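# Assemble wafer body between pipe ends and seat tie bar

## Task

Place the plain cylinder (the wafer body) between the two pipe ends so that each of its ends is seated within the raised ring on the pipe face it touches, then lower the tie bar fully into the slotted lugs of both pipe ends with one head lying beyond each lug. The pipe ends may be squeezed together but springs spread them again. Any number of the three arms may be used. On arm2 the ring_pip finger hinge cannot be driven past +53.3 degrees for the entire episode; requests beyond that are clamped and hand_goal reports the clamped value.

## Robot and tools

ROBOTS. Three identical Kinova Gen3 arms: arm1, arm2, arm3. Each has seven joints, a right hand (index, middle, ring fingers and a thumb, four motors per digit) and a wrist camera (arm1_cam_wrist, arm2_cam_wrist, arm3_cam_wrist). cam_high is fixed in the room. Images are 672x504 px.

FRAME. One scene frame in metres, origin on the floor, +z up. Bases (base_link, which faces its own +x): arm1 at (0.551, 0.000, 0.797), turned about 180 deg so it faces -x; arm2 at (0.001, 0.650, 0.753), facing roughly -y; arm3 at (0.001, -0.649, 0.820), facing roughly +y. Table surfaces are at z=0.720. Reach is about 1.05 m from the joint-1 axis.

move. Optional keys arm1, arm2, arm3, cameras. Each arm key holds an object with "joints" (a map from joint name to an absolute target, never an offset) and optional "min_time_s" (0.1 to 8 s, a lower bound on how long that arm's motions take). An arm omitted gets nothing new but may still be driving to an older target. One call lasts at most 15 s. A call with no arm part just reports all states and images (and the scene number). cameras: list of names, ["all"], or []; unknown names or keys make the call invalid; out-of-range numbers get it refused, and a refusal (or a stop) cancels the rest of the calls in that reply.

Arm joints, radians, absolute: joint1_rad -6.283..6.283 (whole-arm turn about the base axis, positive clockwise from above, 0 points along the base's +x); joint2_rad -2.249..2.249 (shoulder, 0 upright, positive leans forward); joint3_rad -6.283..6.283 (upper-arm twist); joint4_rad -2.579..2.579 (elbow, 0 straight); joint5_rad -6.283..6.283 (forearm twist); joint6_rad -2.099..2.099 (wrist bend, 0 straight); joint7_rad -6.283..6.283 (hand roll, positive counter-clockwise viewed from behind the hand). Done tolerance 0.01. Joint target speed is capped at 1.39 rad/s (joints 1-4) and 1.22 rad/s (5-7); all moved joints of an arm start and finish together, so the hand may take a curved path.

Hand keys, unitless -1..+1, absolute, scaled linearly between each hinge's two stops (angle at +1, angle at -1; value that is straight): per finger X in index/middle/ring: hand_X_mcp (-18, +128; 0.75), hand_X_abd sideways swing away from thumb toward -1 (-60, +60; 0.00), hand_X_pip (-29, +108; 0.58), hand_X_dip (-21, +117; 0.70). Thumb: hand_thumb_cmc swings it in front of the palm toward -1 (-20, +120; 0.71), hand_thumb_axl rotates it about its own line (-27, +140; 0.68), hand_thumb_mcp (-69, +109; 0.23), hand_thumb_ipl (-77, +108; 0.17). Moving toward -1 curls digits toward the palm. Tolerance 0.02. arm2's hand_ring_pip cannot go beyond about -0.20 (53.3 deg). Settings: hand_current_limit -1..1 maps to 0..550 mA current cap (starts +0.4); hand_speed -0.96..1 sets set-point speed as (n+1)/2 of 8.5 rad/s (starts -0.6). Omitted hand keys keep their goal, so a grip persists; resending the measured position relaxes it. Grip force grows with how far the goal lies past the object's surface. A motor at or above 495 mA for a net 5 s shuts off for 10 s.

Hand point axes: +z along straight fingers toward the tips, +x across the palm away from the thumb, +y out of the palm face (palm at y=-0.062, back at y=-0.12). Fingertips reach about z=+0.122 when straight. A camera mast sticks out on the palm side near the wrist and can collide.

wait: seconds 0 to 10, commands nothing, returns state; cameras as in move.
zoom_image: camera name and region [x0, y0, x1, y1] in pixels of that camera's newest image, top-left origin, at most 504 by 504.
finished_scene: scene (integer 1 or 2); ends the scene irreversibly, so the assembly must hold by itself first.

RESULTS. joint_positions (radians, hand on its -1..1 scale plus the two settings); joint_status per commanded joint: done, off_target (stopped short, may still push), time_out (target dropped, holding), not_followed (collision check withheld the motion), limit_stop_at_motor_heat. The move line summarises each moved arm (e.g. done or worst status). on_its_own lists uncommanded behaviour. "as last shown" marks arms not named, whose lines repeat earlier values. hand_state gives one word per motor: moving, goal, blocked, overload; <motor>_current_ma is positive when pushing toward -1; hand_goal_<motor> is the written goal. Joint velocities in rad/s ("within noise" when still). Joint torques in N m, positive toward larger angles, changing at rest only with contact or load. Flange force in the tool's x y z, noisy, or "no reading". MOTOR HOT appears at 60 C; an OVER-TEMPERATURE FAULT at 75 C lets that arm sag for 30-60 s. The pictures line lists image order; images may lag the state slightly. Camera calibration (K, distortion, T_world_to_cam) is supplied per camera.

CAUTIONS. The arms keep pushing on contact. A torque over 104.5 N m (joints 1-4) or 51.3 N m (joints 5-7), or a 5 degree deviation from plan, halts the arm for 10 s with hand frozen. Any firm contact between two robots, including a hand closing on another arm's fingers, fails the scene. Do not knock parts off the work area, drop them from height, release moving parts, or slam fixed objects. Holding loads or stretched poses heats motors. Loose parts may occasionally be nudged by an outside push.

Each tool is called after "Call:" as name(argument=value, ...), one argument or row to a line, values as JSON.

## Session

Call:
move(
)

Scene clock: 0.00 s.
Joint torques (N m): no reading
Motor temperatures (°C): arm1=[42 39 38 42 44 47 52] | arm2=[40 38 37 39 44 51 49] | arm3=[41 41 35 35 49 41 52]
Flange force (N): no reading
Joint velocities: within noise
arm1.joint_positions: joint1_rad=-0.377 joint2_rad=-0.507 joint3_rad=-0.057 joint4_rad=+1.451 joint5_rad=-0.044 joint6_rad=+2.021 joint7_rad=+1.950 hand_index_mcp=+0.753 hand_index_abd=+0.000 hand_index_pip=+0.577 hand_index_dip=+0.696 hand_middle_mcp=+0.753 hand_middle_abd=+0.000 hand_middle_pip=+0.577 hand_middle_dip=+0.696 hand_ring_mcp=+0.753 hand_ring_abd=+0.000 hand_ring_pip=+0.577 hand_ring_dip=+0.696 hand_thumb_cmc=+0.714 hand_thumb_axl=+0.677 hand_thumb_mcp=+0.226 hand_thumb_ipl=+0.168 hand_current_limit=+0.400 hand_speed=-0.600
arm1.joint_status: not commanded
arm1.hand_state: goal,goal,goal,goal,goal,goal,goal,goal,goal,goal,goal,goal,goal,goal,goal,goal
arm1.index_mcp_current_ma: 0
arm1.index_abd_current_ma: 0
arm1.index_pip_current_ma: 0
arm1.index_dip_current_ma: 0
arm1.middle_mcp_current_ma: 0
arm1.middle_abd_current_ma: 0
arm1.middle_pip_current_ma: 0
arm1.middle_dip_current_ma: 0
arm1.ring_mcp_current_ma: 0
arm1.ring_abd_current_ma: 0
arm1.ring_pip_current_ma: 0
arm1.ring_dip_current_ma: 0
arm1.thumb_cmc_current_ma: 0
arm1.thumb_axl_current_ma: 0
arm1.thumb_mcp_current_ma: 0
arm1.thumb_ipl_current_ma: 0
arm1.hand_goal_index_mcp: 0.754
arm1.hand_goal_index_abd: 0.000
arm1.hand_goal_index_pip: 0.576
arm1.hand_goal_index_dip: 0.696
arm1.hand_goal_middle_mcp: 0.754
arm1.hand_goal_middle_abd: 0.000
arm1.hand_goal_middle_pip: 0.576
arm1.hand_goal_middle_dip: 0.696
arm1.hand_goal_ring_mcp: 0.754
arm1.hand_goal_ring_abd: 0.000
arm1.hand_goal_ring_pip: 0.576
arm1.hand_goal_ring_dip: 0.696
arm1.hand_goal_thumb_cmc: 0.714
arm1.hand_goal_thumb_axl: 0.678
arm1.hand_goal_thumb_mcp: 0.226
arm1.hand_goal_thumb_ipl: 0.168
arm1.hand: x=+0.5041 y=-0.1074 z=+1.3377 quat_wxyz=(+0.016, +0.903, +0.420, -0.088) (m; scene frame)
arm2.joint_positions: joint1_rad=-0.329 joint2_rad=-0.542 joint3_rad=-0.131 joint4_rad=+1.458 joint5_rad=+0.059 joint6_rad=+1.956 joint7_rad=+1.764 hand_index_mcp=+0.753 hand_index_abd=+0.000 hand_index_pip=+0.577 hand_index_dip=+0.696 hand_middle_mcp=+0.753 hand_middle_abd=+0.000 hand_middle_pip=+0.577 hand_middle_dip=+0.696 hand_ring_mcp=+0.753 hand_ring_abd=+0.000 hand_ring_pip=+0.577 hand_ring_dip=+0.696 hand_thumb_cmc=+0.714 hand_thumb_axl=+0.677 hand_thumb_mcp=+0.226 hand_thumb_ipl=+0.168 hand_current_limit=+0.400 hand_speed=-0.600
arm2.joint_status: not commanded
arm2.hand_state: goal,goal,goal,goal,goal,goal,goal,goal,goal,goal,goal,goal,goal,goal,goal,goal
arm2.index_mcp_current_ma: 0
arm2.index_abd_current_ma: 0
arm2.index_pip_current_ma: 0
arm2.index_dip_current_ma: 0
arm2.middle_mcp_current_ma: 0
arm2.middle_abd_current_ma: 0
arm2.middle_pip_current_ma: 0
arm2.middle_dip_current_ma: 0
arm2.ring_mcp_current_ma: 0
arm2.ring_abd_current_ma: 0
arm2.ring_pip_current_ma: 0
arm2.ring_dip_current_ma: 0
arm2.thumb_cmc_current_ma: 0
arm2.thumb_axl_current_ma: 0
arm2.thumb_mcp_current_ma: 0
arm2.thumb_ipl_current_ma: 0
arm2.hand_goal_index_mcp: 0.754
arm2.hand_goal_index_abd: 0.000
arm2.hand_goal_index_pip: 0.576
arm2.hand_goal_index_dip: 0.696
arm2.hand_goal_middle_mcp: 0.754
arm2.hand_goal_middle_abd: 0.000
arm2.hand_goal_middle_pip: 0.576
arm2.hand_goal_middle_dip: 0.696
arm2.hand_goal_ring_mcp: 0.754
arm2.hand_goal_ring_abd: 0.000
arm2.hand_goal_ring_pip: 0.576
arm2.hand_goal_ring_dip: 0.696
arm2.hand_goal_thumb_cmc: 0.714
arm2.hand_goal_thumb_axl: 0.678
arm2.hand_goal_thumb_mcp: 0.226
arm2.hand_goal_thumb_ipl: 0.168
arm2.hand: x=+0.1125 y=+0.5698 z=+1.2920 quat_wxyz=(+0.068, +0.451, +0.880, -0.129) (m; scene frame)
arm3.joint_positions: joint1_rad=-0.437 joint2_rad=-0.400 joint3_rad=-0.127 joint4_rad=+1.317 joint5_rad=+0.053 joint6_rad=+1.924 joint7_rad=+1.762 hand_index_mcp=+0.753 hand_index_abd=+0.000 hand_index_pip=+0.577 hand_index_dip=+0.696 hand_middle_mcp=+0.753 hand_middle_abd=+0.000 hand_middle_pip=+0.577 hand_middle_dip=+0.696 hand_ring_mcp=+0.753 hand_ring_abd=+0.000 hand_ring_pip=+0.577 hand_ring_dip=+0.696 hand_thumb_cmc=+0.714 hand_thumb_axl=+0.677 hand_thumb_mcp=+0.226 hand_thumb_ipl=+0.168 hand_current_limit=+0.400 hand_speed=-0.600
arm3.joint_status: not commanded
arm3.hand_state: goal,goal,goal,goal,goal,goal,goal,goal,goal,goal,goal,goal,goal,goal,goal,goal
arm3.index_mcp_current_ma: 0
arm3.index_abd_current_ma: 0
arm3.index_pip_current_ma: 0
arm3.index_dip_current_ma: 0
arm3.middle_mcp_current_ma: 0
arm3.middle_abd_current_ma: 0
arm3.middle_pip_current_ma: 0
arm3.middle_dip_current_ma: 0
arm3.ring_mcp_current_ma: 0
arm3.ring_abd_current_ma: 0
arm3.ring_pip_current_ma: 0
arm3.ring_dip_current_ma: 0
arm3.thumb_cmc_current_ma: 0
arm3.thumb_axl_current_ma: 0
arm3.thumb_mcp_current_ma: 0
arm3.thumb_ipl_current_ma: 0
arm3.hand_goal_index_mcp: 0.754
arm3.hand_goal_index_abd: 0.000
arm3.hand_goal_index_pip: 0.576
arm3.hand_goal_index_dip: 0.696
arm3.hand_goal_middle_mcp: 0.754
arm3.hand_goal_middle_abd: 0.000
arm3.hand_goal_middle_pip: 0.576
arm3.hand_goal_middle_dip: 0.696
arm3.hand_goal_ring_mcp: 0.754
arm3.hand_goal_ring_abd: 0.000
arm3.hand_goal_ring_pip: 0.576
arm3.hand_goal_ring_dip: 0.696
arm3.hand_goal_thumb_cmc: 0.714
arm3.hand_goal_thumb_axl: 0.678
arm3.hand_goal_thumb_mcp: 0.226
arm3.hand_goal_thumb_ipl: 0.168
arm3.hand: x=-0.1470 y=-0.5316 z=+1.3913 quat_wxyz=(+0.123, -0.905, +0.394, +0.100) (m; scene frame)
pictures: arm1_cam_wrist, arm2_cam_wrist, arm3_cam_wrist, cam_high

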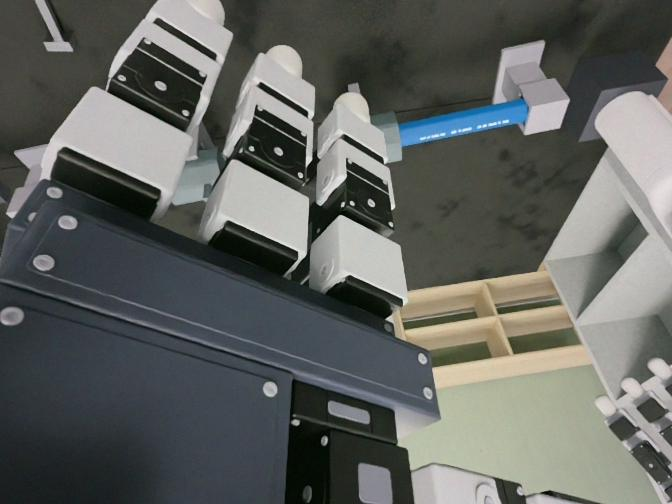

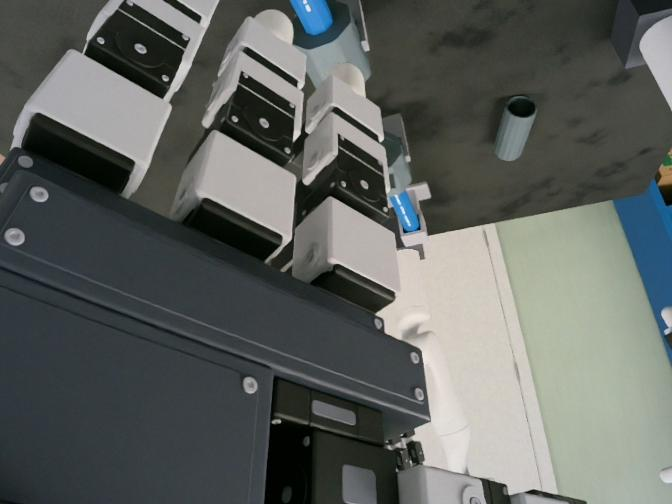

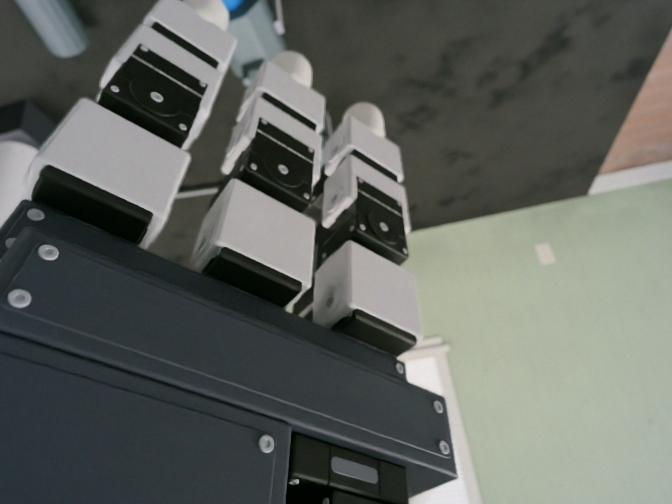

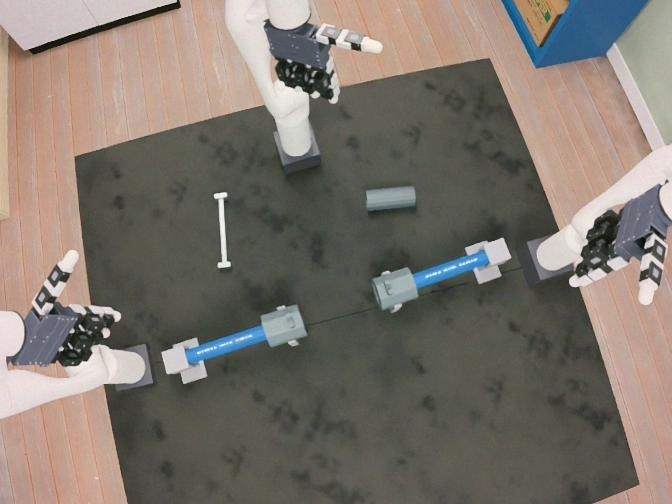

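Call:
zoom_image(
  camera="cam_high",
  region=[150, 270, 320, 400],
)

Call:
zoom_image(
  camera="cam_high",
  region=[350, 170, 520, 320],
)

Call:
zoom_image(
  camera="cam_high",
  region=[180, 170, 280, 280],
)

Scaled by 2.965.

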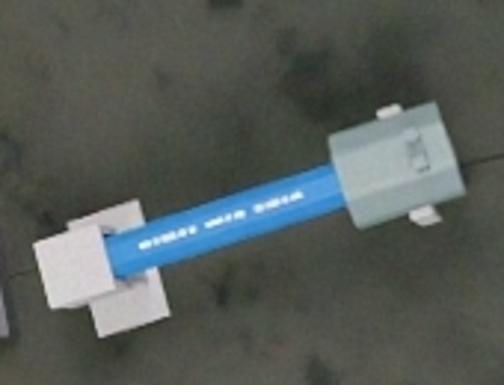

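Scaled by 2.965.

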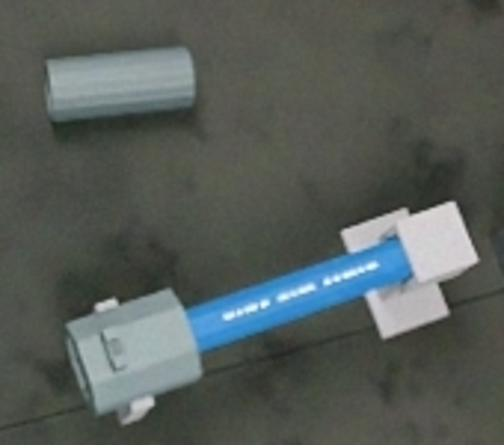

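Scaled by 4.582.

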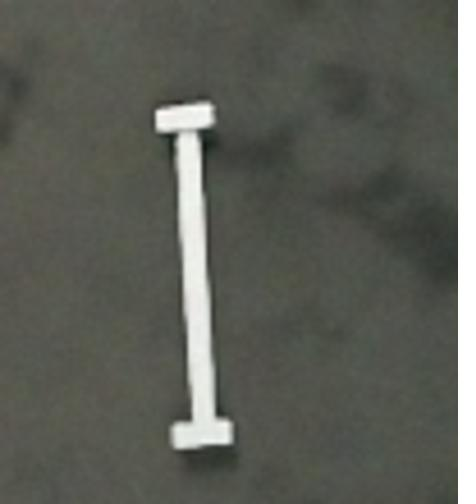

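Call:
zoom_image(
  camera="arm1_cam_wrist",
  region=[350, 30, 600, 200],
)

Call:
zoom_image(
  camera="arm2_cam_wrist",
  region=[290, 0, 560, 270],
)

Scaled by 2.016.

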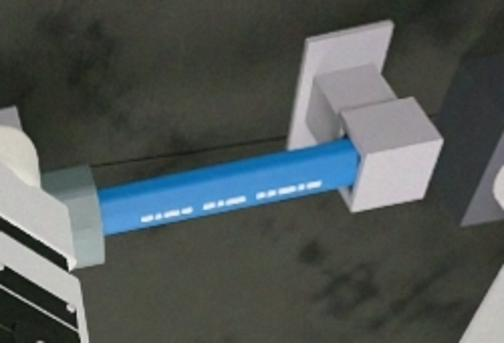

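Scaled by 1.867.

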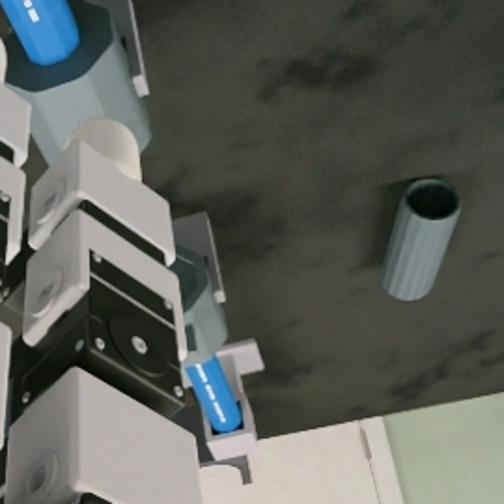

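Call:
move(
  arm1={"joints":{"joint1_rad":0.34,"joint2_rad":0.114,"joint3_rad":0,"joint4_rad":1.582,"joint5_rad":0,"joint6_rad":1.446,"joint7_rad":2.84}},
  cameras=["arm1_cam_wrist","cam_high"],
)

Scene clock: 160.53 s.
Joint torques (N m): arm1=[-0.27 -10.16 -0.77 -7.32 0.1 0.21 0.16] | arm2=[-1.3 0.68 0.78 -7.21 0.37 -0.65 -0.02] | arm3=[0.92 -1.7 -0.08 -7.77 0.29 -1.08 0.23]
Motor temperatures (°C): arm1=[42 38 37 42 44 47 51] | arm2=[40 38 36 39 43 51 49] | arm3=[41 39 35 36 49 41 52]
Flange force (N): arm1=[0.3 -1.6 -2.9] | arm2=[-5.6 1.9 -2.8] | arm3=[-3.4 -1.3 -1.1]
move: arm1 done
Joint velocities: within noise
arm1.joint_positions: joint1_rad=+0.340 joint2_rad=+0.114 joint3_rad=+0.000 joint4_rad=+1.582 joint5_rad=+0.000 joint6_rad=+1.446 joint7_rad=+2.840 hand_index_mcp=+0.753 hand_index_abd=+0.000 hand_index_pip=+0.577 hand_index_dip=+0.696 hand_middle_mcp=+0.753 hand_middle_abd=+0.000 hand_middle_pip=+0.577 hand_middle_dip=+0.696 hand_ring_mcp=+0.753 hand_ring_abd=+0.000 hand_ring_pip=+0.577 hand_ring_dip=+0.696 hand_thumb_cmc=+0.714 hand_thumb_axl=+0.677 hand_thumb_mcp=+0.224 hand_thumb_ipl=+0.168 hand_current_limit=+0.400 hand_speed=-0.600
arm1.joint_status: all done
arm1.hand_state: goal,goal,goal,goal,goal,goal,goal,goal,goal,goal,goal,goal,goal,goal,goal,goal
arm1.index_mcp_current_ma: 0
arm1.index_abd_current_ma: 0
arm1.index_pip_current_ma: 0
arm1.index_dip_current_ma: 0
arm1.middle_mcp_current_ma: 0
arm1.middle_abd_current_ma: 0
arm1.middle_pip_current_ma: 0
arm1.middle_dip_current_ma: 0
arm1.ring_mcp_current_ma: 0
arm1.ring_abd_current_ma: 0
arm1.ring_pip_current_ma: 0
arm1.ring_dip_current_ma: 0
arm1.thumb_cmc_current_ma: 0
arm1.thumb_axl_current_ma: 0
arm1.thumb_mcp_current_ma: -1
arm1.thumb_ipl_current_ma: 0
arm1.hand_goal_index_mcp: 0.754
arm1.hand_goal_index_abd: 0.000
arm1.hand_goal_index_pip: 0.576
arm1.hand_goal_index_dip: 0.696
arm1.hand_goal_middle_mcp: 0.754
arm1.hand_goal_middle_abd: 0.000
arm1.hand_goal_middle_pip: 0.576
arm1.hand_goal_middle_dip: 0.696
arm1.hand_goal_ring_mcp: 0.754
arm1.hand_goal_ring_abd: 0.000
arm1.hand_goal_ring_pip: 0.576
arm1.hand_goal_ring_dip: 0.696
arm1.hand_goal_thumb_cmc: 0.714
arm1.hand_goal_thumb_axl: 0.678
arm1.hand_goal_thumb_mcp: 0.226
arm1.hand_goal_thumb_ipl: 0.168
arm1.hand: x=+0.2698 y=+0.0665 z=+1.1574 quat_wxyz=(+0.006, +0.884, +0.467, -0.001) (m; scene frame)
arm2, arm3: as last shown
arm2.joint_positions: joint1_rad=-0.329 joint2_rad=-0.542 joint3_rad=-0.131 joint4_rad=+1.458 joint5_rad=+0.059 joint6_rad=+1.956 joint7_rad=+1.764 hand_index_mcp=+0.753 hand_index_abd=+0.000 hand_index_pip=+0.577 hand_index_dip=+0.696 hand_middle_mcp=+0.753 hand_middle_abd=+0.000 hand_middle_pip=+0.577 hand_middle_dip=+0.696 hand_ring_mcp=+0.753 hand_ring_abd=+0.000 hand_ring_pip=+0.577 hand_ring_dip=+0.696 hand_thumb_cmc=+0.714 hand_thumb_axl=+0.677 hand_thumb_mcp=+0.224 hand_thumb_ipl=+0.168 hand_current_limit=+0.400 hand_speed=-0.600
arm2.thumb_mcp_current_ma: -2
arm3.joint_positions: joint1_rad=-0.437 joint2_rad=-0.400 joint3_rad=-0.127 joint4_rad=+1.317 joint5_rad=+0.053 joint6_rad=+1.924 joint7_rad=+1.762 hand_index_mcp=+0.753 hand_index_abd=+0.000 hand_index_pip=+0.577 hand_index_dip=+0.696 hand_middle_mcp=+0.753 hand_middle_abd=+0.000 hand_middle_pip=+0.577 hand_middle_dip=+0.696 hand_ring_mcp=+0.753 hand_ring_abd=+0.000 hand_ring_pip=+0.577 hand_ring_dip=+0.696 hand_thumb_cmc=+0.714 hand_thumb_axl=+0.677 hand_thumb_mcp=+0.224 hand_thumb_ipl=+0.168 hand_current_limit=+0.400 hand_speed=-0.600
pictures: arm1_cam_wrist, cam_high
camera_calibration:
arm1_cam_wrist: T_world_to_cam=[[0.0136742, -0.999262, 0.0358922, 0.0536082], [-0.698071, 0.0161596, 0.715846, -0.690083], [-0.715898, -0.034844, -0.697335, 1.12667], [0, 0, 0, 1]] pos_world=[0.324121, 0.103978, 1.27774]

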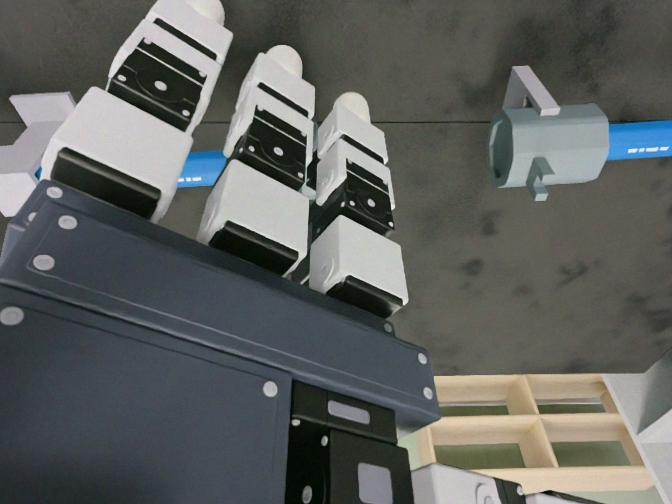

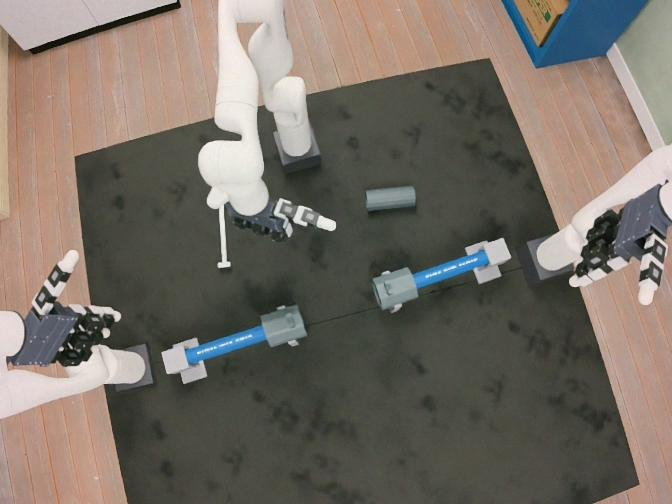

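Call:
zoom_image(
  camera="arm1_cam_wrist",
  region=[470, 50, 670, 220],
)

Scaled by 2.520.

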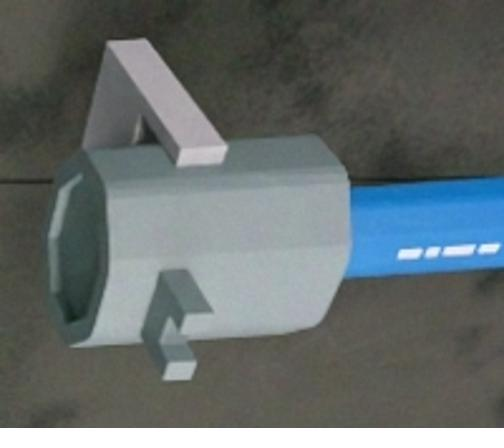

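Call:
move(
  arm2={"joints":{"joint1_rad":0.047,"joint2_rad":0.323,"joint3_rad":0,"joint4_rad":2.097,"joint5_rad":0,"joint6_rad":0.721,"joint7_rad":1.6825,"hand_index_mcp":-0.479,"hand_middle_mcp":-0.479,"hand_ring_mcp":-0.479,"hand_thumb_mcp":0.95,"hand_thumb_ipl":0.6},"min_time_s":3},
  arm3={"joints":{"joint1_rad":0.138,"joint2_rad":0.471,"joint3_rad":0,"joint4_rad":2.194,"joint5_rad":0,"joint6_rad":0.476,"joint7_rad":1.76,"hand_index_mcp":-0.479,"hand_middle_mcp":-0.479,"hand_ring_mcp":-0.479,"hand_thumb_mcp":0.95,"hand_thumb_ipl":0.6},"min_time_s":3},
  cameras=["all"],
)

Scene clock: 368.70 s.
Joint torques (N m): arm1=[-0.27 -10.25 -0.7 -7.37 0.13 0.14 0.21] | arm2=[-1.17 -13.96 0.58 -5.33 -0.08 0.13 -0.03] | arm3=[0.74 -14.65 -0.2 -3.97 -0.09 -0.17 0.28]
Motor temperatures (°C): arm1=[42 38 36 42 43 47 51] | arm2=[40 38 35 39 43 51 48] | arm3=[41 39 35 36 49 41 52]
Flange force (N): arm1=[0.0 -1.6 -2.9] | arm2=[-4.2 -3.9 4.8] | arm3=[-3.2 2.7 4.5]
move: arm2 off_target; arm3 off_target
Joint velocities: within noise
arm1: as last shown
arm2.joint_positions: joint1_rad=+0.047 joint2_rad=+0.323 joint3_rad=+0.000 joint4_rad=+2.097 joint5_rad=+0.000 joint6_rad=+0.721 joint7_rad=+1.682 hand_index_mcp=-0.460 hand_index_abd=+0.000 hand_index_pip=+0.577 hand_index_dip=+0.696 hand_middle_mcp=-0.455 hand_middle_abd=+0.000 hand_middle_pip=+0.577 hand_middle_dip=+0.696 hand_ring_mcp=-0.459 hand_ring_abd=+0.000 hand_ring_pip=+0.577 hand_ring_dip=+0.696 hand_thumb_cmc=+0.714 hand_thumb_axl=+0.677 hand_thumb_mcp=+0.947 hand_thumb_ipl=+0.598 hand_current_limit=+0.400 hand_speed=-0.600
arm2.joint_status: hand_middle_mcp off_target (ended at -0.455, target -0.479); hand_ring_mcp off_target (ended at -0.459, target -0.479); the others done
arm2.hand_state: goal,goal,goal,goal,blocked,goal,goal,goal,goal,goal,goal,goal,goal,goal,goal,goal
arm2.index_mcp_current_ma: 30
arm2.index_abd_current_ma: 0
arm2.index_pip_current_ma: 0
arm2.index_dip_current_ma: 0
arm2.middle_mcp_current_ma: 41
arm2.middle_abd_current_ma: 0
arm2.middle_pip_current_ma: 0
arm2.middle_dip_current_ma: 0
arm2.ring_mcp_current_ma: 33
arm2.ring_abd_current_ma: 0
arm2.ring_pip_current_ma: 0
arm2.ring_dip_current_ma: 0
arm2.thumb_cmc_current_ma: 0
arm2.thumb_axl_current_ma: 0
arm2.thumb_mcp_current_ma: -3
arm2.thumb_ipl_current_ma: -1
arm2.hand_goal_index_mcp: -0.478
arm2.hand_goal_index_abd: 0.000
arm2.hand_goal_index_pip: 0.576
arm2.hand_goal_index_dip: 0.696
arm2.hand_goal_middle_mcp: -0.478
arm2.hand_goal_middle_abd: 0.000
arm2.hand_goal_middle_pip: 0.576
arm2.hand_goal_middle_dip: 0.696
arm2.hand_goal_ring_mcp: -0.478
arm2.hand_goal_ring_abd: 0.000
arm2.hand_goal_ring_pip: 0.576
arm2.hand_goal_ring_dip: 0.696
arm2.hand_goal_thumb_cmc: 0.714
arm2.hand_goal_thumb_axl: 0.678
arm2.hand_goal_thumb_mcp: 0.950
arm2.hand_goal_thumb_ipl: 0.600
arm2.hand: x=+0.0499 y=+0.2940 z=+0.8996 quat_wxyz=(-0.001, +0.681, +0.733, -0.002) (m; scene frame)
arm3.joint_positions: joint1_rad=+0.138 joint2_rad=+0.471 joint3_rad=+0.000 joint4_rad=+2.194 joint5_rad=+0.000 joint6_rad=+0.476 joint7_rad=+1.760 hand_index_mcp=-0.457 hand_index_abd=+0.000 hand_index_pip=+0.577 hand_index_dip=+0.696 hand_middle_mcp=-0.458 hand_middle_abd=+0.000 hand_middle_pip=+0.577 hand_middle_dip=+0.696 hand_ring_mcp=-0.455 hand_ring_abd=+0.000 hand_ring_pip=+0.577 hand_ring_dip=+0.696 hand_thumb_cmc=+0.714 hand_thumb_axl=+0.677 hand_thumb_mcp=+0.947 hand_thumb_ipl=+0.598 hand_current_limit=+0.400 hand_speed=-0.600
arm3.joint_status: hand_index_mcp off_target (ended at -0.457, target -0.479); hand_middle_mcp off_target (ended at -0.458, target -0.479); hand_ring_mcp off_target (ended at -0.455, target -0.479); the others done
arm3.hand_state: blocked,goal,goal,goal,blocked,goal,goal,goal,blocked,goal,goal,goal,goal,goal,goal,goal
arm3.index_mcp_current_ma: 11
arm3.index_abd_current_ma: 0
arm3.index_pip_current_ma: 0
arm3.index_dip_current_ma: 0
arm3.middle_mcp_current_ma: 11
arm3.middle_abd_current_ma: 0
arm3.middle_pip_current_ma: 0
arm3.middle_dip_current_ma: 0
arm3.ring_mcp_current_ma: 13
arm3.ring_abd_current_ma: 0
arm3.ring_pip_current_ma: 0
arm3.ring_dip_current_ma: 0
arm3.thumb_cmc_current_ma: 0
arm3.thumb_axl_current_ma: 0
arm3.thumb_mcp_current_ma: 0
arm3.thumb_ipl_current_ma: 0
arm3.hand_goal_index_mcp: -0.478
arm3.hand_goal_index_abd: 0.000
arm3.hand_goal_index_pip: 0.576
arm3.hand_goal_index_dip: 0.696
arm3.hand_goal_middle_mcp: -0.478
arm3.hand_goal_middle_abd: 0.000
arm3.hand_goal_middle_pip: 0.576
arm3.hand_goal_middle_dip: 0.696
arm3.hand_goal_ring_mcp: -0.478
arm3.hand_goal_ring_abd: 0.000
arm3.hand_goal_ring_pip: 0.576
arm3.hand_goal_ring_dip: 0.696
arm3.hand_goal_thumb_cmc: 0.714
arm3.hand_goal_thumb_axl: 0.678
arm3.hand_goal_thumb_mcp: 0.950
arm3.hand_goal_thumb_ipl: 0.600
arm3.hand: x=-0.0216 y=-0.3023 z=+0.9000 quat_wxyz=(-0.001, -0.733, +0.680, +0.004) (m; scene frame)
pictures: arm1_cam_wrist, arm2_cam_wrist, arm3_cam_wrist, cam_high
camera_calibration:
arm1_cam_wrist: T_world_to_cam=[[0.0136005, -0.999266, 0.0358248, 0.0538185], [-0.69807, 0.0161628, 0.715847, -0.690087], [-0.7159, -0.0347441, -0.697338, 1.12667], [0, 0, 0, 1]] pos_world=[0.324121, 0.104078, 1.27774]
arm2_cam_wrist: T_world_to_cam=[[0.677626, -0.735402, -0.00248437, 0.217038], [-0.48888, -0.45299, 0.745518, -0.565429], [-0.549381, -0.503968, -0.666481, 0.892811], [0, 0, 0, 1]] pos_world=[0.0669955, 0.353425, 1.01712]
arm3_cam_wrist: T_world_to_cam=[[-0.643624, 0.765307, -0.00732462, 0.261564], [0.539652, 0.460593, 0.70472, -0.527175], [0.5427, 0.449622, -0.709448, 0.911973], [0, 0, 0, 1]] pos_world=[-0.042088, -0.367407, 1.02042]

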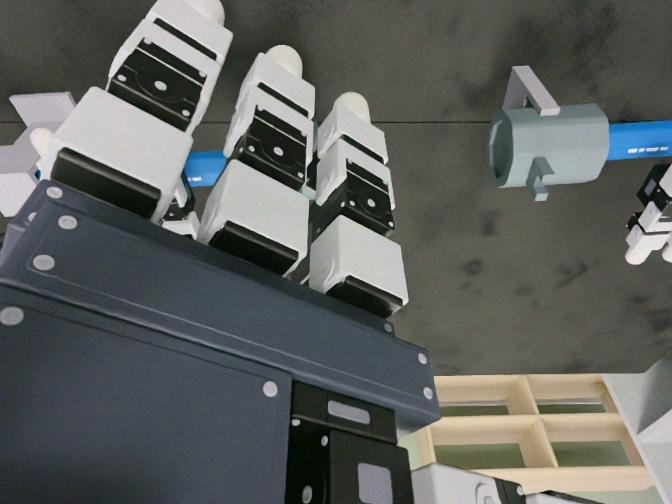

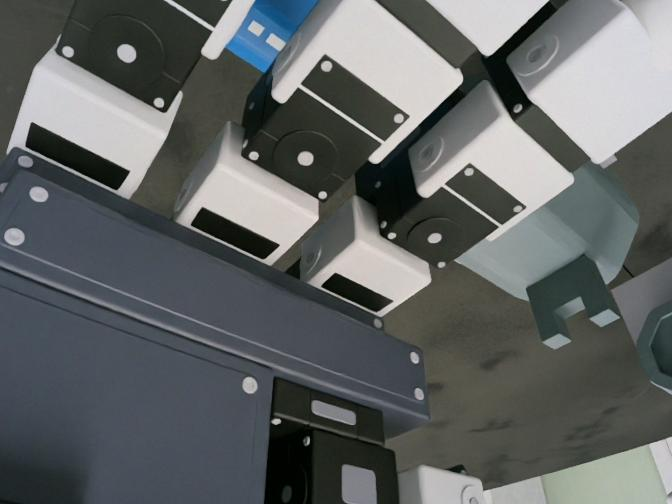

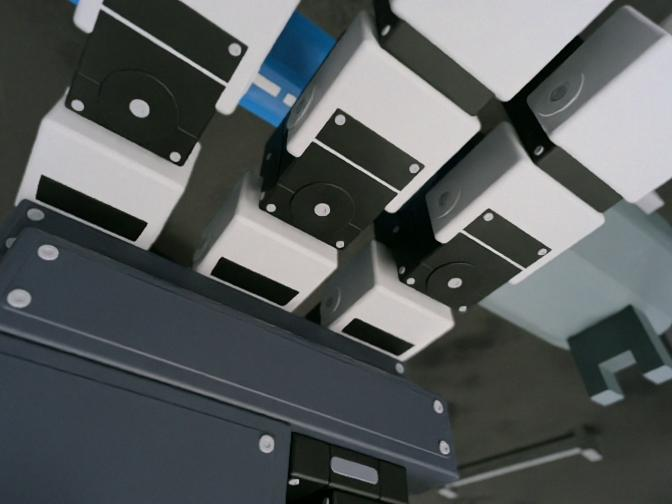

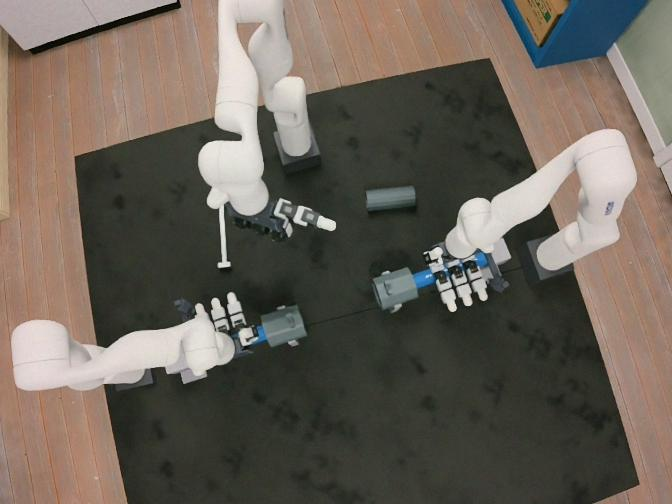

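Call:
zoom_image(
  camera="arm2_cam_wrist",
  region=[440, 150, 672, 400],
)

Call:
zoom_image(
  camera="arm3_cam_wrist",
  region=[430, 180, 672, 504],
)

Call:
zoom_image(
  camera="cam_high",
  region=[160, 270, 520, 400],
)

Scaled by 2.016.

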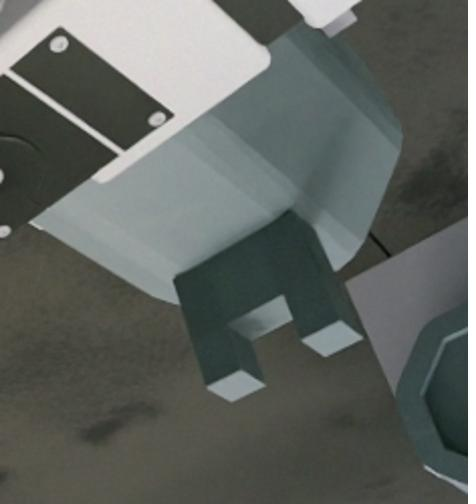

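Scaled by 1.556.

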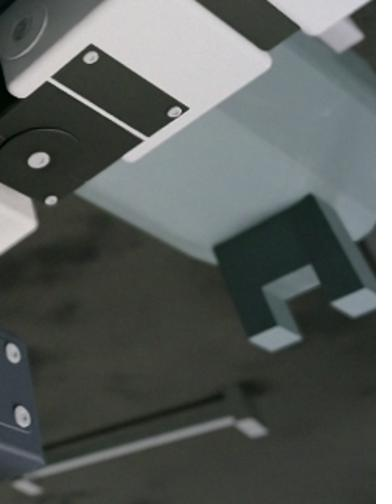

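Scaled by 1.400.

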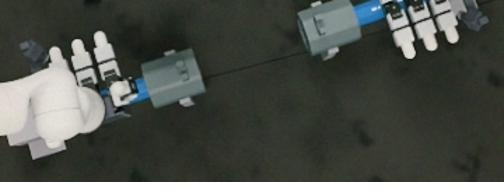

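Call:
move(
  arm1={"joints":{"joint1_rad":-0.6,"joint2_rad":0.4,"joint3_rad":0,"joint4_rad":2.365,"joint5_rad":0.8,"joint6_rad":1.2,"joint7_rad":1.2,"hand_index_mcp":0.959,"hand_middle_mcp":0.959,"hand_ring_mcp":0.959,"hand_index_pip":-0.153,"hand_middle_pip":-0.153,"hand_ring_pip":-0.153,"hand_index_dip":0.043,"hand_middle_dip":0.043,"hand_ring_dip":0.043,"hand_thumb_cmc":-0.829,"hand_thumb_mcp":0.112,"hand_thumb_ipl":-0.049}},
)

Call:
move(
  arm1={"joints":{"joint1_rad":-1.5476,"joint2_rad":0.6707,"joint3_rad":0,"joint4_rad":2.424,"joint5_rad":1.3743,"joint6_rad":1.0616,"joint7_rad":0.066}},
  cameras=["arm1_cam_wrist","arm3_cam_wrist","cam_high"],
)

Scene clock: 528.23 s.
Joint torques (N m): arm1=[-0.29 -8.9 0.15 -0.98 0.81 2.23 0.29] | arm2=[-1.21 -13.93 0.56 -5.35 -0.09 0.13 -0.02] | arm3=[0.8 -14.61 -0.21 -3.94 -0.09 -0.21 0.29]
Motor temperatures (°C): arm1=[42 38 36 42 43 47 51] | arm2=[40 38 35 38 43 51 48] | arm3=[41 39 35 35 49 41 52]
Flange force (N): arm1=[-0.1 -2.1 -1.2] | arm2=[-4.1 -4.0 4.7] | arm3=[-3.4 2.9 4.2]
move: arm1 done
Joint velocities: within noise
arm1.joint_positions: joint1_rad=-0.600 joint2_rad=+0.400 joint3_rad=+0.000 joint4_rad=+2.365 joint5_rad=+0.800 joint6_rad=+1.200 joint7_rad=+1.200 hand_index_mcp=+0.956 hand_index_abd=+0.000 hand_index_pip=-0.150 hand_index_dip=+0.047 hand_middle_mcp=+0.956 hand_middle_abd=+0.000 hand_middle_pip=-0.150 hand_middle_dip=+0.047 hand_ring_mcp=+0.956 hand_ring_abd=+0.000 hand_ring_pip=-0.150 hand_ring_dip=+0.047 hand_thumb_cmc=-0.817 hand_thumb_axl=+0.677 hand_thumb_mcp=+0.110 hand_thumb_ipl=-0.047 hand_current_limit=+0.400 hand_speed=-0.600
arm1.joint_status: all done
arm1.hand_state: goal,goal,goal,goal,goal,goal,goal,goal,goal,goal,goal,goal,goal,goal,goal,goal
arm1.index_mcp_current_ma: -1
arm1.index_abd_current_ma: 0
arm1.index_pip_current_ma: 0
arm1.index_dip_current_ma: 1
arm1.middle_mcp_current_ma: -1
arm1.middle_abd_current_ma: 0
arm1.middle_pip_current_ma: 0
arm1.middle_dip_current_ma: 1
arm1.ring_mcp_current_ma: -1
arm1.ring_abd_current_ma: 0
arm1.ring_pip_current_ma: 0
arm1.ring_dip_current_ma: 1
arm1.thumb_cmc_current_ma: 6
arm1.thumb_axl_current_ma: 0
arm1.thumb_mcp_current_ma: -1
arm1.thumb_ipl_current_ma: 0
arm1.hand_goal_index_mcp: 0.960
arm1.hand_goal_index_abd: 0.000
arm1.hand_goal_index_pip: -0.152
arm1.hand_goal_index_dip: 0.044
arm1.hand_goal_middle_mcp: 0.960
arm1.hand_goal_middle_abd: 0.000
arm1.hand_goal_middle_pip: -0.152
arm1.hand_goal_middle_dip: 0.044
arm1.hand_goal_ring_mcp: 0.960
arm1.hand_goal_ring_abd: 0.000
arm1.hand_goal_ring_pip: -0.152
arm1.hand_goal_ring_dip: 0.044
arm1.hand_goal_thumb_cmc: -0.828
arm1.hand_goal_thumb_axl: 0.678
arm1.hand_goal_thumb_mcp: 0.112
arm1.hand_goal_thumb_ipl: -0.048
arm1.hand: x=+0.3556 y=+0.0600 z=+0.9433 quat_wxyz=(-0.415, +0.801, +0.388, +0.188) (m; scene frame)
arm2, arm3: as last shown
pictures: none

Scene clock: 530.60 s.
Joint torques (N m): arm1=[-0.28 -11.46 1.09 0.7 0.32 2.49 0.26] | arm2=[-1.18 -13.96 0.6 -5.35 -0.07 0.14 -0.02] | arm3=[0.76 -14.61 -0.19 -4.01 -0.12 -0.18 0.2]
Motor temperatures (°C): arm1=[42 38 36 42 43 47 51] | arm2=[40 38 35 38 43 51 48] | arm3=[41 39 35 35 49 41 52]
Flange force (N): arm1=[-2.0 -2.1 -0.6] | arm2=[-4.1 -3.9 4.9] | arm3=[-3.0 2.6 4.4]
move: arm1 done
Joint velocities: within noise
arm1.joint_positions: joint1_rad=-1.548 joint2_rad=+0.671 joint3_rad=+0.000 joint4_rad=+2.424 joint5_rad=+1.374 joint6_rad=+1.062 joint7_rad=+0.066 hand_index_mcp=+0.955 hand_index_abd=+0.000 hand_index_pip=-0.151 hand_index_dip=+0.047 hand_middle_mcp=+0.954 hand_middle_abd=+0.000 hand_middle_pip=-0.151 hand_middle_dip=+0.047 hand_ring_mcp=+0.954 hand_ring_abd=+0.000 hand_ring_pip=-0.151 hand_ring_dip=+0.047 hand_thumb_cmc=-0.822 hand_thumb_axl=+0.677 hand_thumb_mcp=+0.110 hand_thumb_ipl=-0.047 hand_current_limit=+0.400 hand_speed=-0.600
arm1.joint_status: all done
arm1.hand_state: goal,goal,goal,goal,goal,goal,goal,goal,goal,goal,goal,goal,goal,goal,goal,goal
arm1.index_mcp_current_ma: -2
arm1.index_abd_current_ma: 0
arm1.index_pip_current_ma: 0
arm1.index_dip_current_ma: 1
arm1.middle_mcp_current_ma: -2
arm1.middle_abd_current_ma: 0
arm1.middle_pip_current_ma: 0
arm1.middle_dip_current_ma: 1
arm1.ring_mcp_current_ma: -2
arm1.ring_abd_current_ma: 0
arm1.ring_pip_current_ma: 0
arm1.ring_dip_current_ma: 1
arm1.thumb_cmc_current_ma: 2
arm1.thumb_axl_current_ma: 0
arm1.thumb_mcp_current_ma: -1
arm1.thumb_ipl_current_ma: 0
arm1.hand_goal_index_mcp: 0.960
arm1.hand_goal_index_abd: 0.000
arm1.hand_goal_index_pip: -0.152
arm1.hand_goal_index_dip: 0.044
arm1.hand_goal_middle_mcp: 0.960
arm1.hand_goal_middle_abd: 0.000
arm1.hand_goal_middle_pip: -0.152
arm1.hand_goal_middle_dip: 0.044
arm1.hand_goal_ring_mcp: 0.960
arm1.hand_goal_ring_abd: 0.000
arm1.hand_goal_ring_pip: -0.152
arm1.hand_goal_ring_dip: 0.044
arm1.hand_goal_thumb_cmc: -0.828
arm1.hand_goal_thumb_axl: 0.678
arm1.hand_goal_thumb_mcp: 0.112
arm1.hand_goal_thumb_ipl: -0.048
arm1.hand: x=+0.3105 y=-0.2646 z=+0.8764 quat_wxyz=(-0.378, +0.655, +0.567, -0.327) (m; scene frame)
arm2, arm3: as last shown
pictures: arm1_cam_wrist, arm3_cam_wrist, cam_high
camera_calibration:
arm1_cam_wrist: T_world_to_cam=[[0.187233, -0.853458, -0.486368, 0.174698], [0.274663, -0.429891, 0.860089, -1.00166], [-0.943135, -0.294624, 0.153924, 0.204064], [0, 0, 0, 1]] pos_world=[0.43487, -0.221384, 0.915073]
arm3_cam_wrist: T_world_to_cam=[[-0.643624, 0.765307, -0.00732462, 0.261564], [0.539652, 0.460593, 0.70472, -0.527175], [0.5427, 0.449622, -0.709448, 0.911973], [0, 0, 0, 1]] pos_world=[-0.042088, -0.367407, 1.02042]

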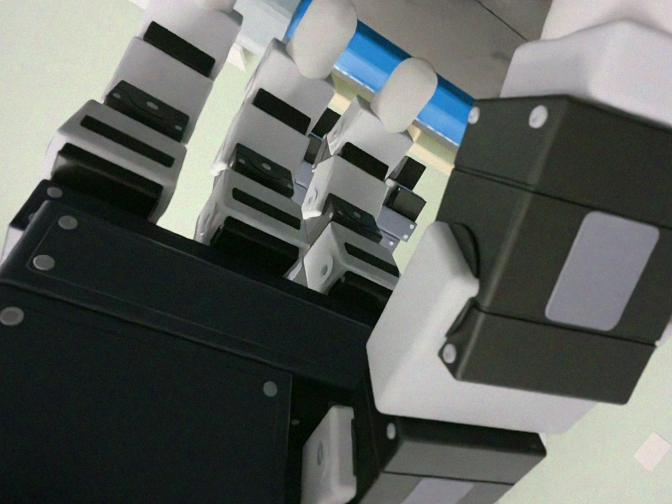

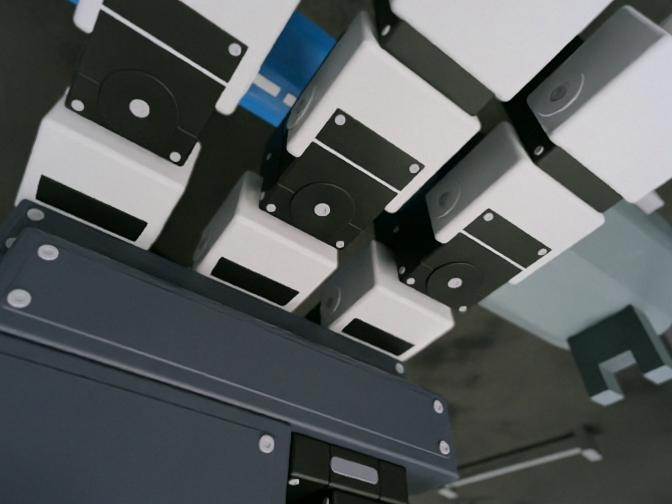

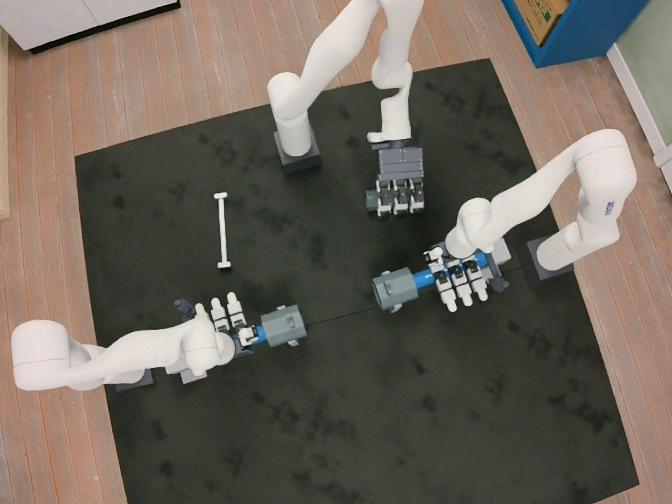

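Call:
move(
  arm1={"joints":{"joint1_rad":-1.5476,"joint2_rad":0.9217,"joint3_rad":0,"joint4_rad":2.4087,"joint5_rad":1.5104,"joint6_rad":1.0313,"joint7_rad":-0.2045}},
  cameras=["arm1_cam_wrist","cam_high"],
)

Call:
zoom_image(
  camera="cam_high",
  region=[350, 120, 470, 240],
)

Scene clock: 548.77 s.
Joint torques (N m): arm1=[-0.28 -12.85 1.55 2.46 -0.25 2.43 0.3] | arm2=[-1.2 -13.94 0.57 -5.35 -0.1 0.14 0.01] | arm3=[0.74 -14.68 -0.2 -3.94 -0.1 -0.16 0.25]
Motor temperatures (°C): arm1=[42 38 36 42 43 47 50] | arm2=[40 38 35 38 43 51 48] | arm3=[41 39 35 35 49 41 52]
Flange force (N): arm1=[-1.7 -2.1 -0.4] | arm2=[-4.1 -3.8 4.8] | arm3=[-3.3 2.6 4.6]
move: arm1 done
Joint velocities: within noise
arm1.joint_positions: joint1_rad=-1.548 joint2_rad=+0.922 joint3_rad=+0.000 joint4_rad=+2.409 joint5_rad=+1.510 joint6_rad=+1.031 joint7_rad=-0.204 hand_index_mcp=+0.955 hand_index_abd=+0.000 hand_index_pip=-0.151 hand_index_dip=+0.047 hand_middle_mcp=+0.954 hand_middle_abd=+0.000 hand_middle_pip=-0.151 hand_middle_dip=+0.047 hand_ring_mcp=+0.954 hand_ring_abd=+0.000 hand_ring_pip=-0.151 hand_ring_dip=+0.047 hand_thumb_cmc=-0.822 hand_thumb_axl=+0.677 hand_thumb_mcp=+0.110 hand_thumb_ipl=-0.047 hand_current_limit=+0.400 hand_speed=-0.600
arm1.joint_status: all done
arm1.hand_state: goal,goal,goal,goal,goal,goal,goal,goal,goal,goal,goal,goal,goal,goal,goal,goal
arm1.index_mcp_current_ma: -2
arm1.index_abd_current_ma: 0
arm1.index_pip_current_ma: 0
arm1.index_dip_current_ma: 1
arm1.middle_mcp_current_ma: -2
arm1.middle_abd_current_ma: 0
arm1.middle_pip_current_ma: 0
arm1.middle_dip_current_ma: 1
arm1.ring_mcp_current_ma: -2
arm1.ring_abd_current_ma: 0
arm1.ring_pip_current_ma: 0
arm1.ring_dip_current_ma: 1
arm1.thumb_cmc_current_ma: 2
arm1.thumb_axl_current_ma: 0
arm1.thumb_mcp_current_ma: -1
arm1.thumb_ipl_current_ma: 0
arm1.hand_goal_index_mcp: 0.960
arm1.hand_goal_index_abd: 0.000
arm1.hand_goal_index_pip: -0.152
arm1.hand_goal_index_dip: 0.044
arm1.hand_goal_middle_mcp: 0.960
arm1.hand_goal_middle_abd: 0.000
arm1.hand_goal_middle_pip: -0.152
arm1.hand_goal_middle_dip: 0.044
arm1.hand_goal_ring_mcp: 0.960
arm1.hand_goal_ring_abd: 0.000
arm1.hand_goal_ring_pip: -0.152
arm1.hand_goal_ring_dip: 0.044
arm1.hand_goal_thumb_cmc: -0.828
arm1.hand_goal_thumb_axl: 0.678
arm1.hand_goal_thumb_mcp: 0.112
arm1.hand_goal_thumb_ipl: -0.048
arm1.hand: x=+0.3108 y=-0.2655 z=+0.8063 quat_wxyz=(-0.378, +0.655, +0.566, -0.327) (m; scene frame)
arm2, arm3: as last shown
pictures: arm1_cam_wrist, cam_high
camera_calibration:
arm1_cam_wrist: T_world_to_cam=[[0.187146, -0.853555, -0.48623, 0.139746], [0.274679, -0.429762, 0.860149, -0.941848], [-0.943148, -0.29453, 0.154026, 0.214936], [0, 0, 0, 1]] pos_world=[0.435269, -0.222184, 0.844973]

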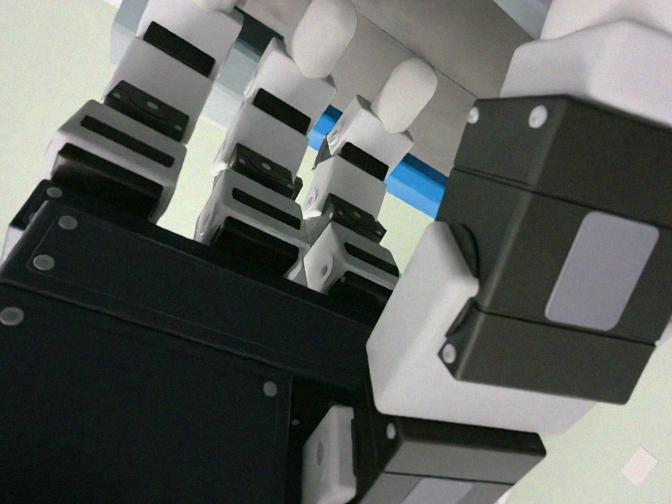

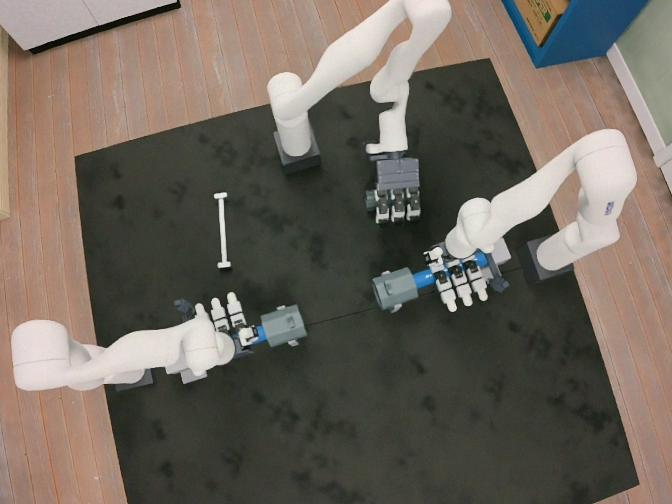

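Scaled by 4.200.

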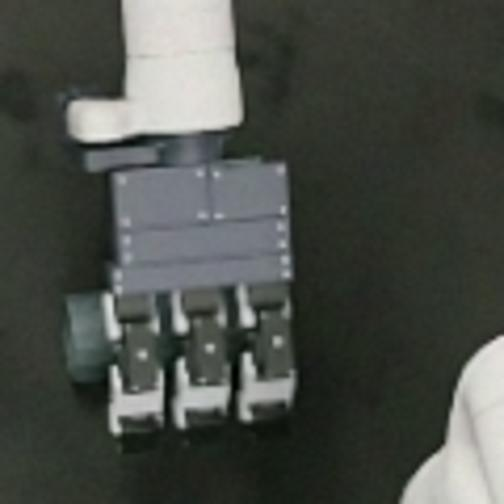

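Call:
move(
  arm1={"joints":{"joint1_rad":-1.5476,"joint2_rad":1.09,"joint3_rad":0,"joint4_rad":2.365,"joint5_rad":1.5854,"joint6_rad":1.0283,"joint7_rad":-0.35},"min_time_s":2},
  cameras=["arm1_cam_wrist","cam_high"],
)

Call:
zoom_image(
  camera="cam_high",
  region=[350, 120, 470, 240],
)

Scene clock: 580.43 s.
Joint torques (N m): arm1=[-0.38 -13.66 1.86 3.51 -0.54 2.3 0.23] | arm2=[-1.19 -13.96 0.57 -5.37 -0.08 0.17 -0.04] | arm3=[0.76 -14.63 -0.22 -3.98 -0.08 -0.17 0.29]
Motor temperatures (°C): arm1=[42 38 36 42 43 47 50] | arm2=[40 38 35 38 43 51 48] | arm3=[41 39 35 35 49 41 52]
Flange force (N): arm1=[-2.3 -1.9 -0.2] | arm2=[-4.0 -4.0 5.0] | arm3=[-3.2 2.8 4.5]
move: arm1 done
Joint velocities: within noise
arm1.joint_positions: joint1_rad=-1.548 joint2_rad=+1.090 joint3_rad=+0.000 joint4_rad=+2.365 joint5_rad=+1.585 joint6_rad=+1.028 joint7_rad=-0.350 hand_index_mcp=+0.955 hand_index_abd=+0.000 hand_index_pip=-0.151 hand_index_dip=+0.047 hand_middle_mcp=+0.954 hand_middle_abd=+0.000 hand_middle_pip=-0.151 hand_middle_dip=+0.047 hand_ring_mcp=+0.954 hand_ring_abd=+0.000 hand_ring_pip=-0.151 hand_ring_dip=+0.047 hand_thumb_cmc=-0.822 hand_thumb_axl=+0.677 hand_thumb_mcp=+0.110 hand_thumb_ipl=-0.047 hand_current_limit=+0.400 hand_speed=-0.600
arm1.joint_status: all done
arm1.hand_state: goal,goal,goal,goal,goal,goal,goal,goal,goal,goal,goal,goal,goal,goal,goal,goal
arm1.index_mcp_current_ma: -2
arm1.index_abd_current_ma: 0
arm1.index_pip_current_ma: 0
arm1.index_dip_current_ma: 1
arm1.middle_mcp_current_ma: -2
arm1.middle_abd_current_ma: 0
arm1.middle_pip_current_ma: 0
arm1.middle_dip_current_ma: 1
arm1.ring_mcp_current_ma: -2
arm1.ring_abd_current_ma: 0
arm1.ring_pip_current_ma: 0
arm1.ring_dip_current_ma: 1
arm1.thumb_cmc_current_ma: 2
arm1.thumb_axl_current_ma: 0
arm1.thumb_mcp_current_ma: -1
arm1.thumb_ipl_current_ma: 0
arm1.hand_goal_index_mcp: 0.960
arm1.hand_goal_index_abd: 0.000
arm1.hand_goal_index_pip: -0.152
arm1.hand_goal_index_dip: 0.044
arm1.hand_goal_middle_mcp: 0.960
arm1.hand_goal_middle_abd: 0.000
arm1.hand_goal_middle_pip: -0.152
arm1.hand_goal_middle_dip: 0.044
arm1.hand_goal_ring_mcp: 0.960
arm1.hand_goal_ring_abd: 0.000
arm1.hand_goal_ring_pip: -0.152
arm1.hand_goal_ring_dip: 0.044
arm1.hand_goal_thumb_cmc: -0.828
arm1.hand_goal_thumb_axl: 0.678
arm1.hand_goal_thumb_mcp: 0.112
arm1.hand_goal_thumb_ipl: -0.048
arm1.hand: x=+0.3111 y=-0.2660 z=+0.7562 quat_wxyz=(-0.378, +0.655, +0.567, -0.327) (m; scene frame)
arm2, arm3: as last shown
pictures: arm1_cam_wrist, cam_high
camera_calibration:
arm1_cam_wrist: T_world_to_cam=[[0.18717, -0.853592, -0.486157, 0.114826], [0.274664, -0.429689, 0.86019, -0.899062], [-0.943147, -0.294532, 0.154026, 0.222788], [0, 0, 0, 1]] pos_world=[0.435569, -0.222684, 0.794873]

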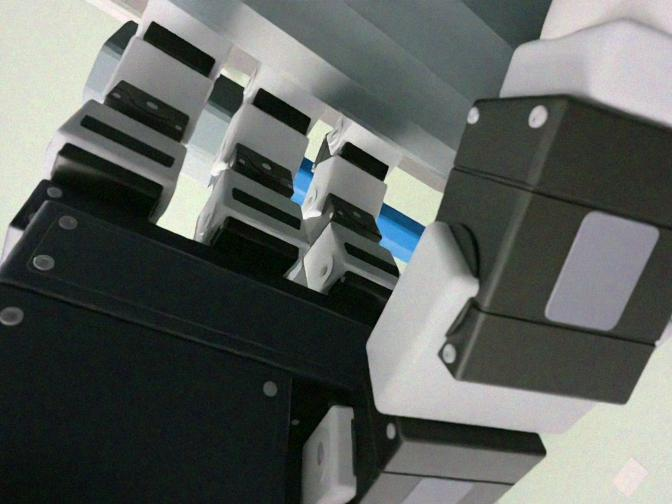

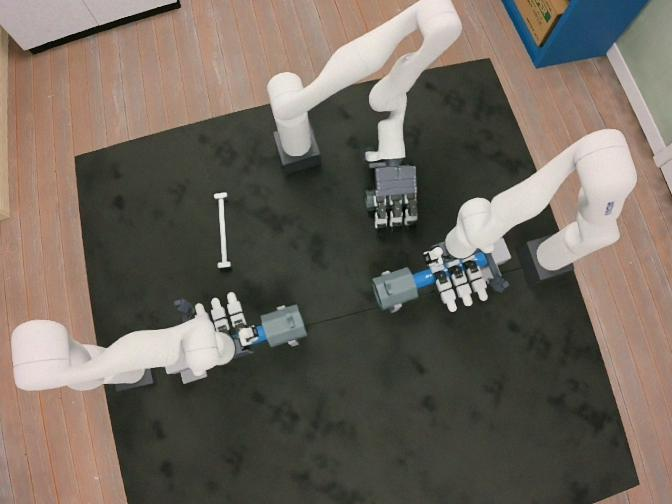

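Scaled by 4.200.

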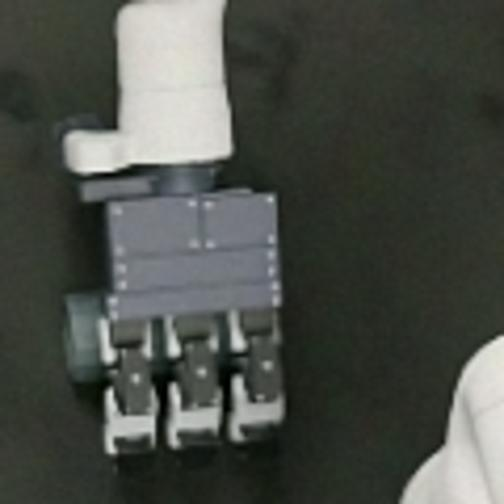

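Call:
move(
  arm1={"joints":{"hand_speed":-0.85,"hand_index_mcp":0.822,"hand_middle_mcp":0.822,"hand_ring_mcp":0.822,"hand_index_pip":-0.299,"hand_middle_pip":-0.299,"hand_ring_pip":-0.299,"hand_index_dip":-0.101,"hand_middle_dip":-0.101,"hand_ring_dip":-0.101,"hand_thumb_mcp":-0.112}},
  cameras=["arm1_cam_wrist"],
)

Scene clock: 592.47 s.
Joint torques (N m): arm1=[-0.29 -13.57 1.83 3.52 -0.58 2.29 0.27] | arm2=[-1.2 -14 0.58 -5.31 -0.07 0.12 -0.02] | arm3=[0.81 -14.68 -0.21 -3.95 -0.05 -0.2 0.27]
Motor temperatures (°C): arm1=[42 38 36 42 43 47 50] | arm2=[40 38 35 38 43 51 48] | arm3=[41 39 35 35 49 41 52]
Flange force (N): arm1=[-2.1 -2.0 -0.3] | arm2=[-4.3 -4.0 4.8] | arm3=[-3.4 2.9 4.5]
move: arm1 done
Joint velocities: within noise
arm1.joint_positions: joint1_rad=-1.548 joint2_rad=+1.090 joint3_rad=+0.000 joint4_rad=+2.365 joint5_rad=+1.585 joint6_rad=+1.028 joint7_rad=-0.350 hand_index_mcp=+0.818 hand_index_abd=+0.000 hand_index_pip=-0.296 hand_index_dip=-0.097 hand_middle_mcp=+0.817 hand_middle_abd=+0.000 hand_middle_pip=-0.296 hand_middle_dip=-0.097 hand_ring_mcp=+0.818 hand_ring_abd=+0.000 hand_ring_pip=-0.296 hand_ring_dip=-0.097 hand_thumb_cmc=-0.822 hand_thumb_axl=+0.677 hand_thumb_mcp=-0.093 hand_thumb_ipl=-0.045 hand_current_limit=+0.400 hand_speed=-0.850
arm1.joint_status: all done
arm1.hand_state: goal,goal,goal,goal,goal,goal,goal,goal,goal,goal,goal,goal,goal,goal,goal,goal
arm1.index_mcp_current_ma: -1
arm1.index_abd_current_ma: 0
arm1.index_pip_current_ma: 0
arm1.index_dip_current_ma: 1
arm1.middle_mcp_current_ma: -2
arm1.middle_abd_current_ma: 0
arm1.middle_pip_current_ma: 0
arm1.middle_dip_current_ma: 1
arm1.ring_mcp_current_ma: -1
arm1.ring_abd_current_ma: 0
arm1.ring_pip_current_ma: 0
arm1.ring_dip_current_ma: 1
arm1.thumb_cmc_current_ma: 2
arm1.thumb_axl_current_ma: 0
arm1.thumb_mcp_current_ma: 23
arm1.thumb_ipl_current_ma: 1
arm1.hand_goal_index_mcp: 0.822
arm1.hand_goal_index_abd: 0.000
arm1.hand_goal_index_pip: -0.298
arm1.hand_goal_index_dip: -0.100
arm1.hand_goal_middle_mcp: 0.822
arm1.hand_goal_middle_abd: 0.000
arm1.hand_goal_middle_pip: -0.298
arm1.hand_goal_middle_dip: -0.100
arm1.hand_goal_ring_mcp: 0.822
arm1.hand_goal_ring_abd: 0.000
arm1.hand_goal_ring_pip: -0.298
arm1.hand_goal_ring_dip: -0.100
arm1.hand_goal_thumb_cmc: -0.828
arm1.hand_goal_thumb_axl: 0.678
arm1.hand_goal_thumb_mcp: -0.112
arm1.hand_goal_thumb_ipl: -0.048
arm1.hand: x=+0.3111 y=-0.2660 z=+0.7562 quat_wxyz=(-0.378, +0.655, +0.567, -0.327) (m; scene frame)
arm2, arm3: as last shown
pictures: arm1_cam_wrist
camera_calibration:
arm1_cam_wrist: T_world_to_cam=[[0.18717, -0.853592, -0.486157, 0.114826], [0.274664, -0.429689, 0.86019, -0.899062], [-0.943147, -0.294532, 0.154026, 0.222788], [0, 0, 0, 1]] pos_world=[0.435569, -0.222684, 0.794873]

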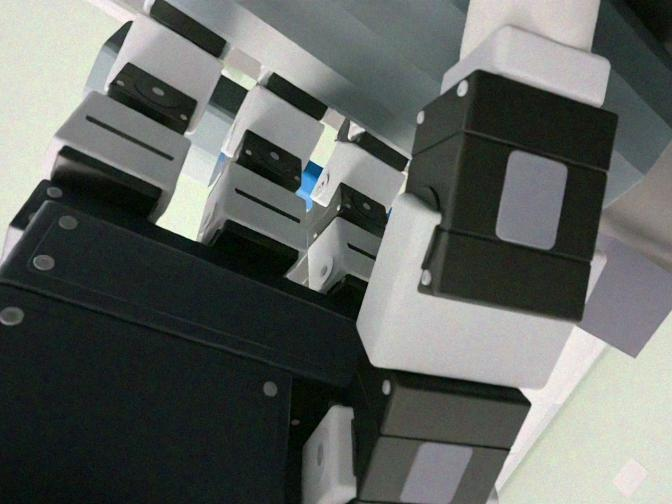

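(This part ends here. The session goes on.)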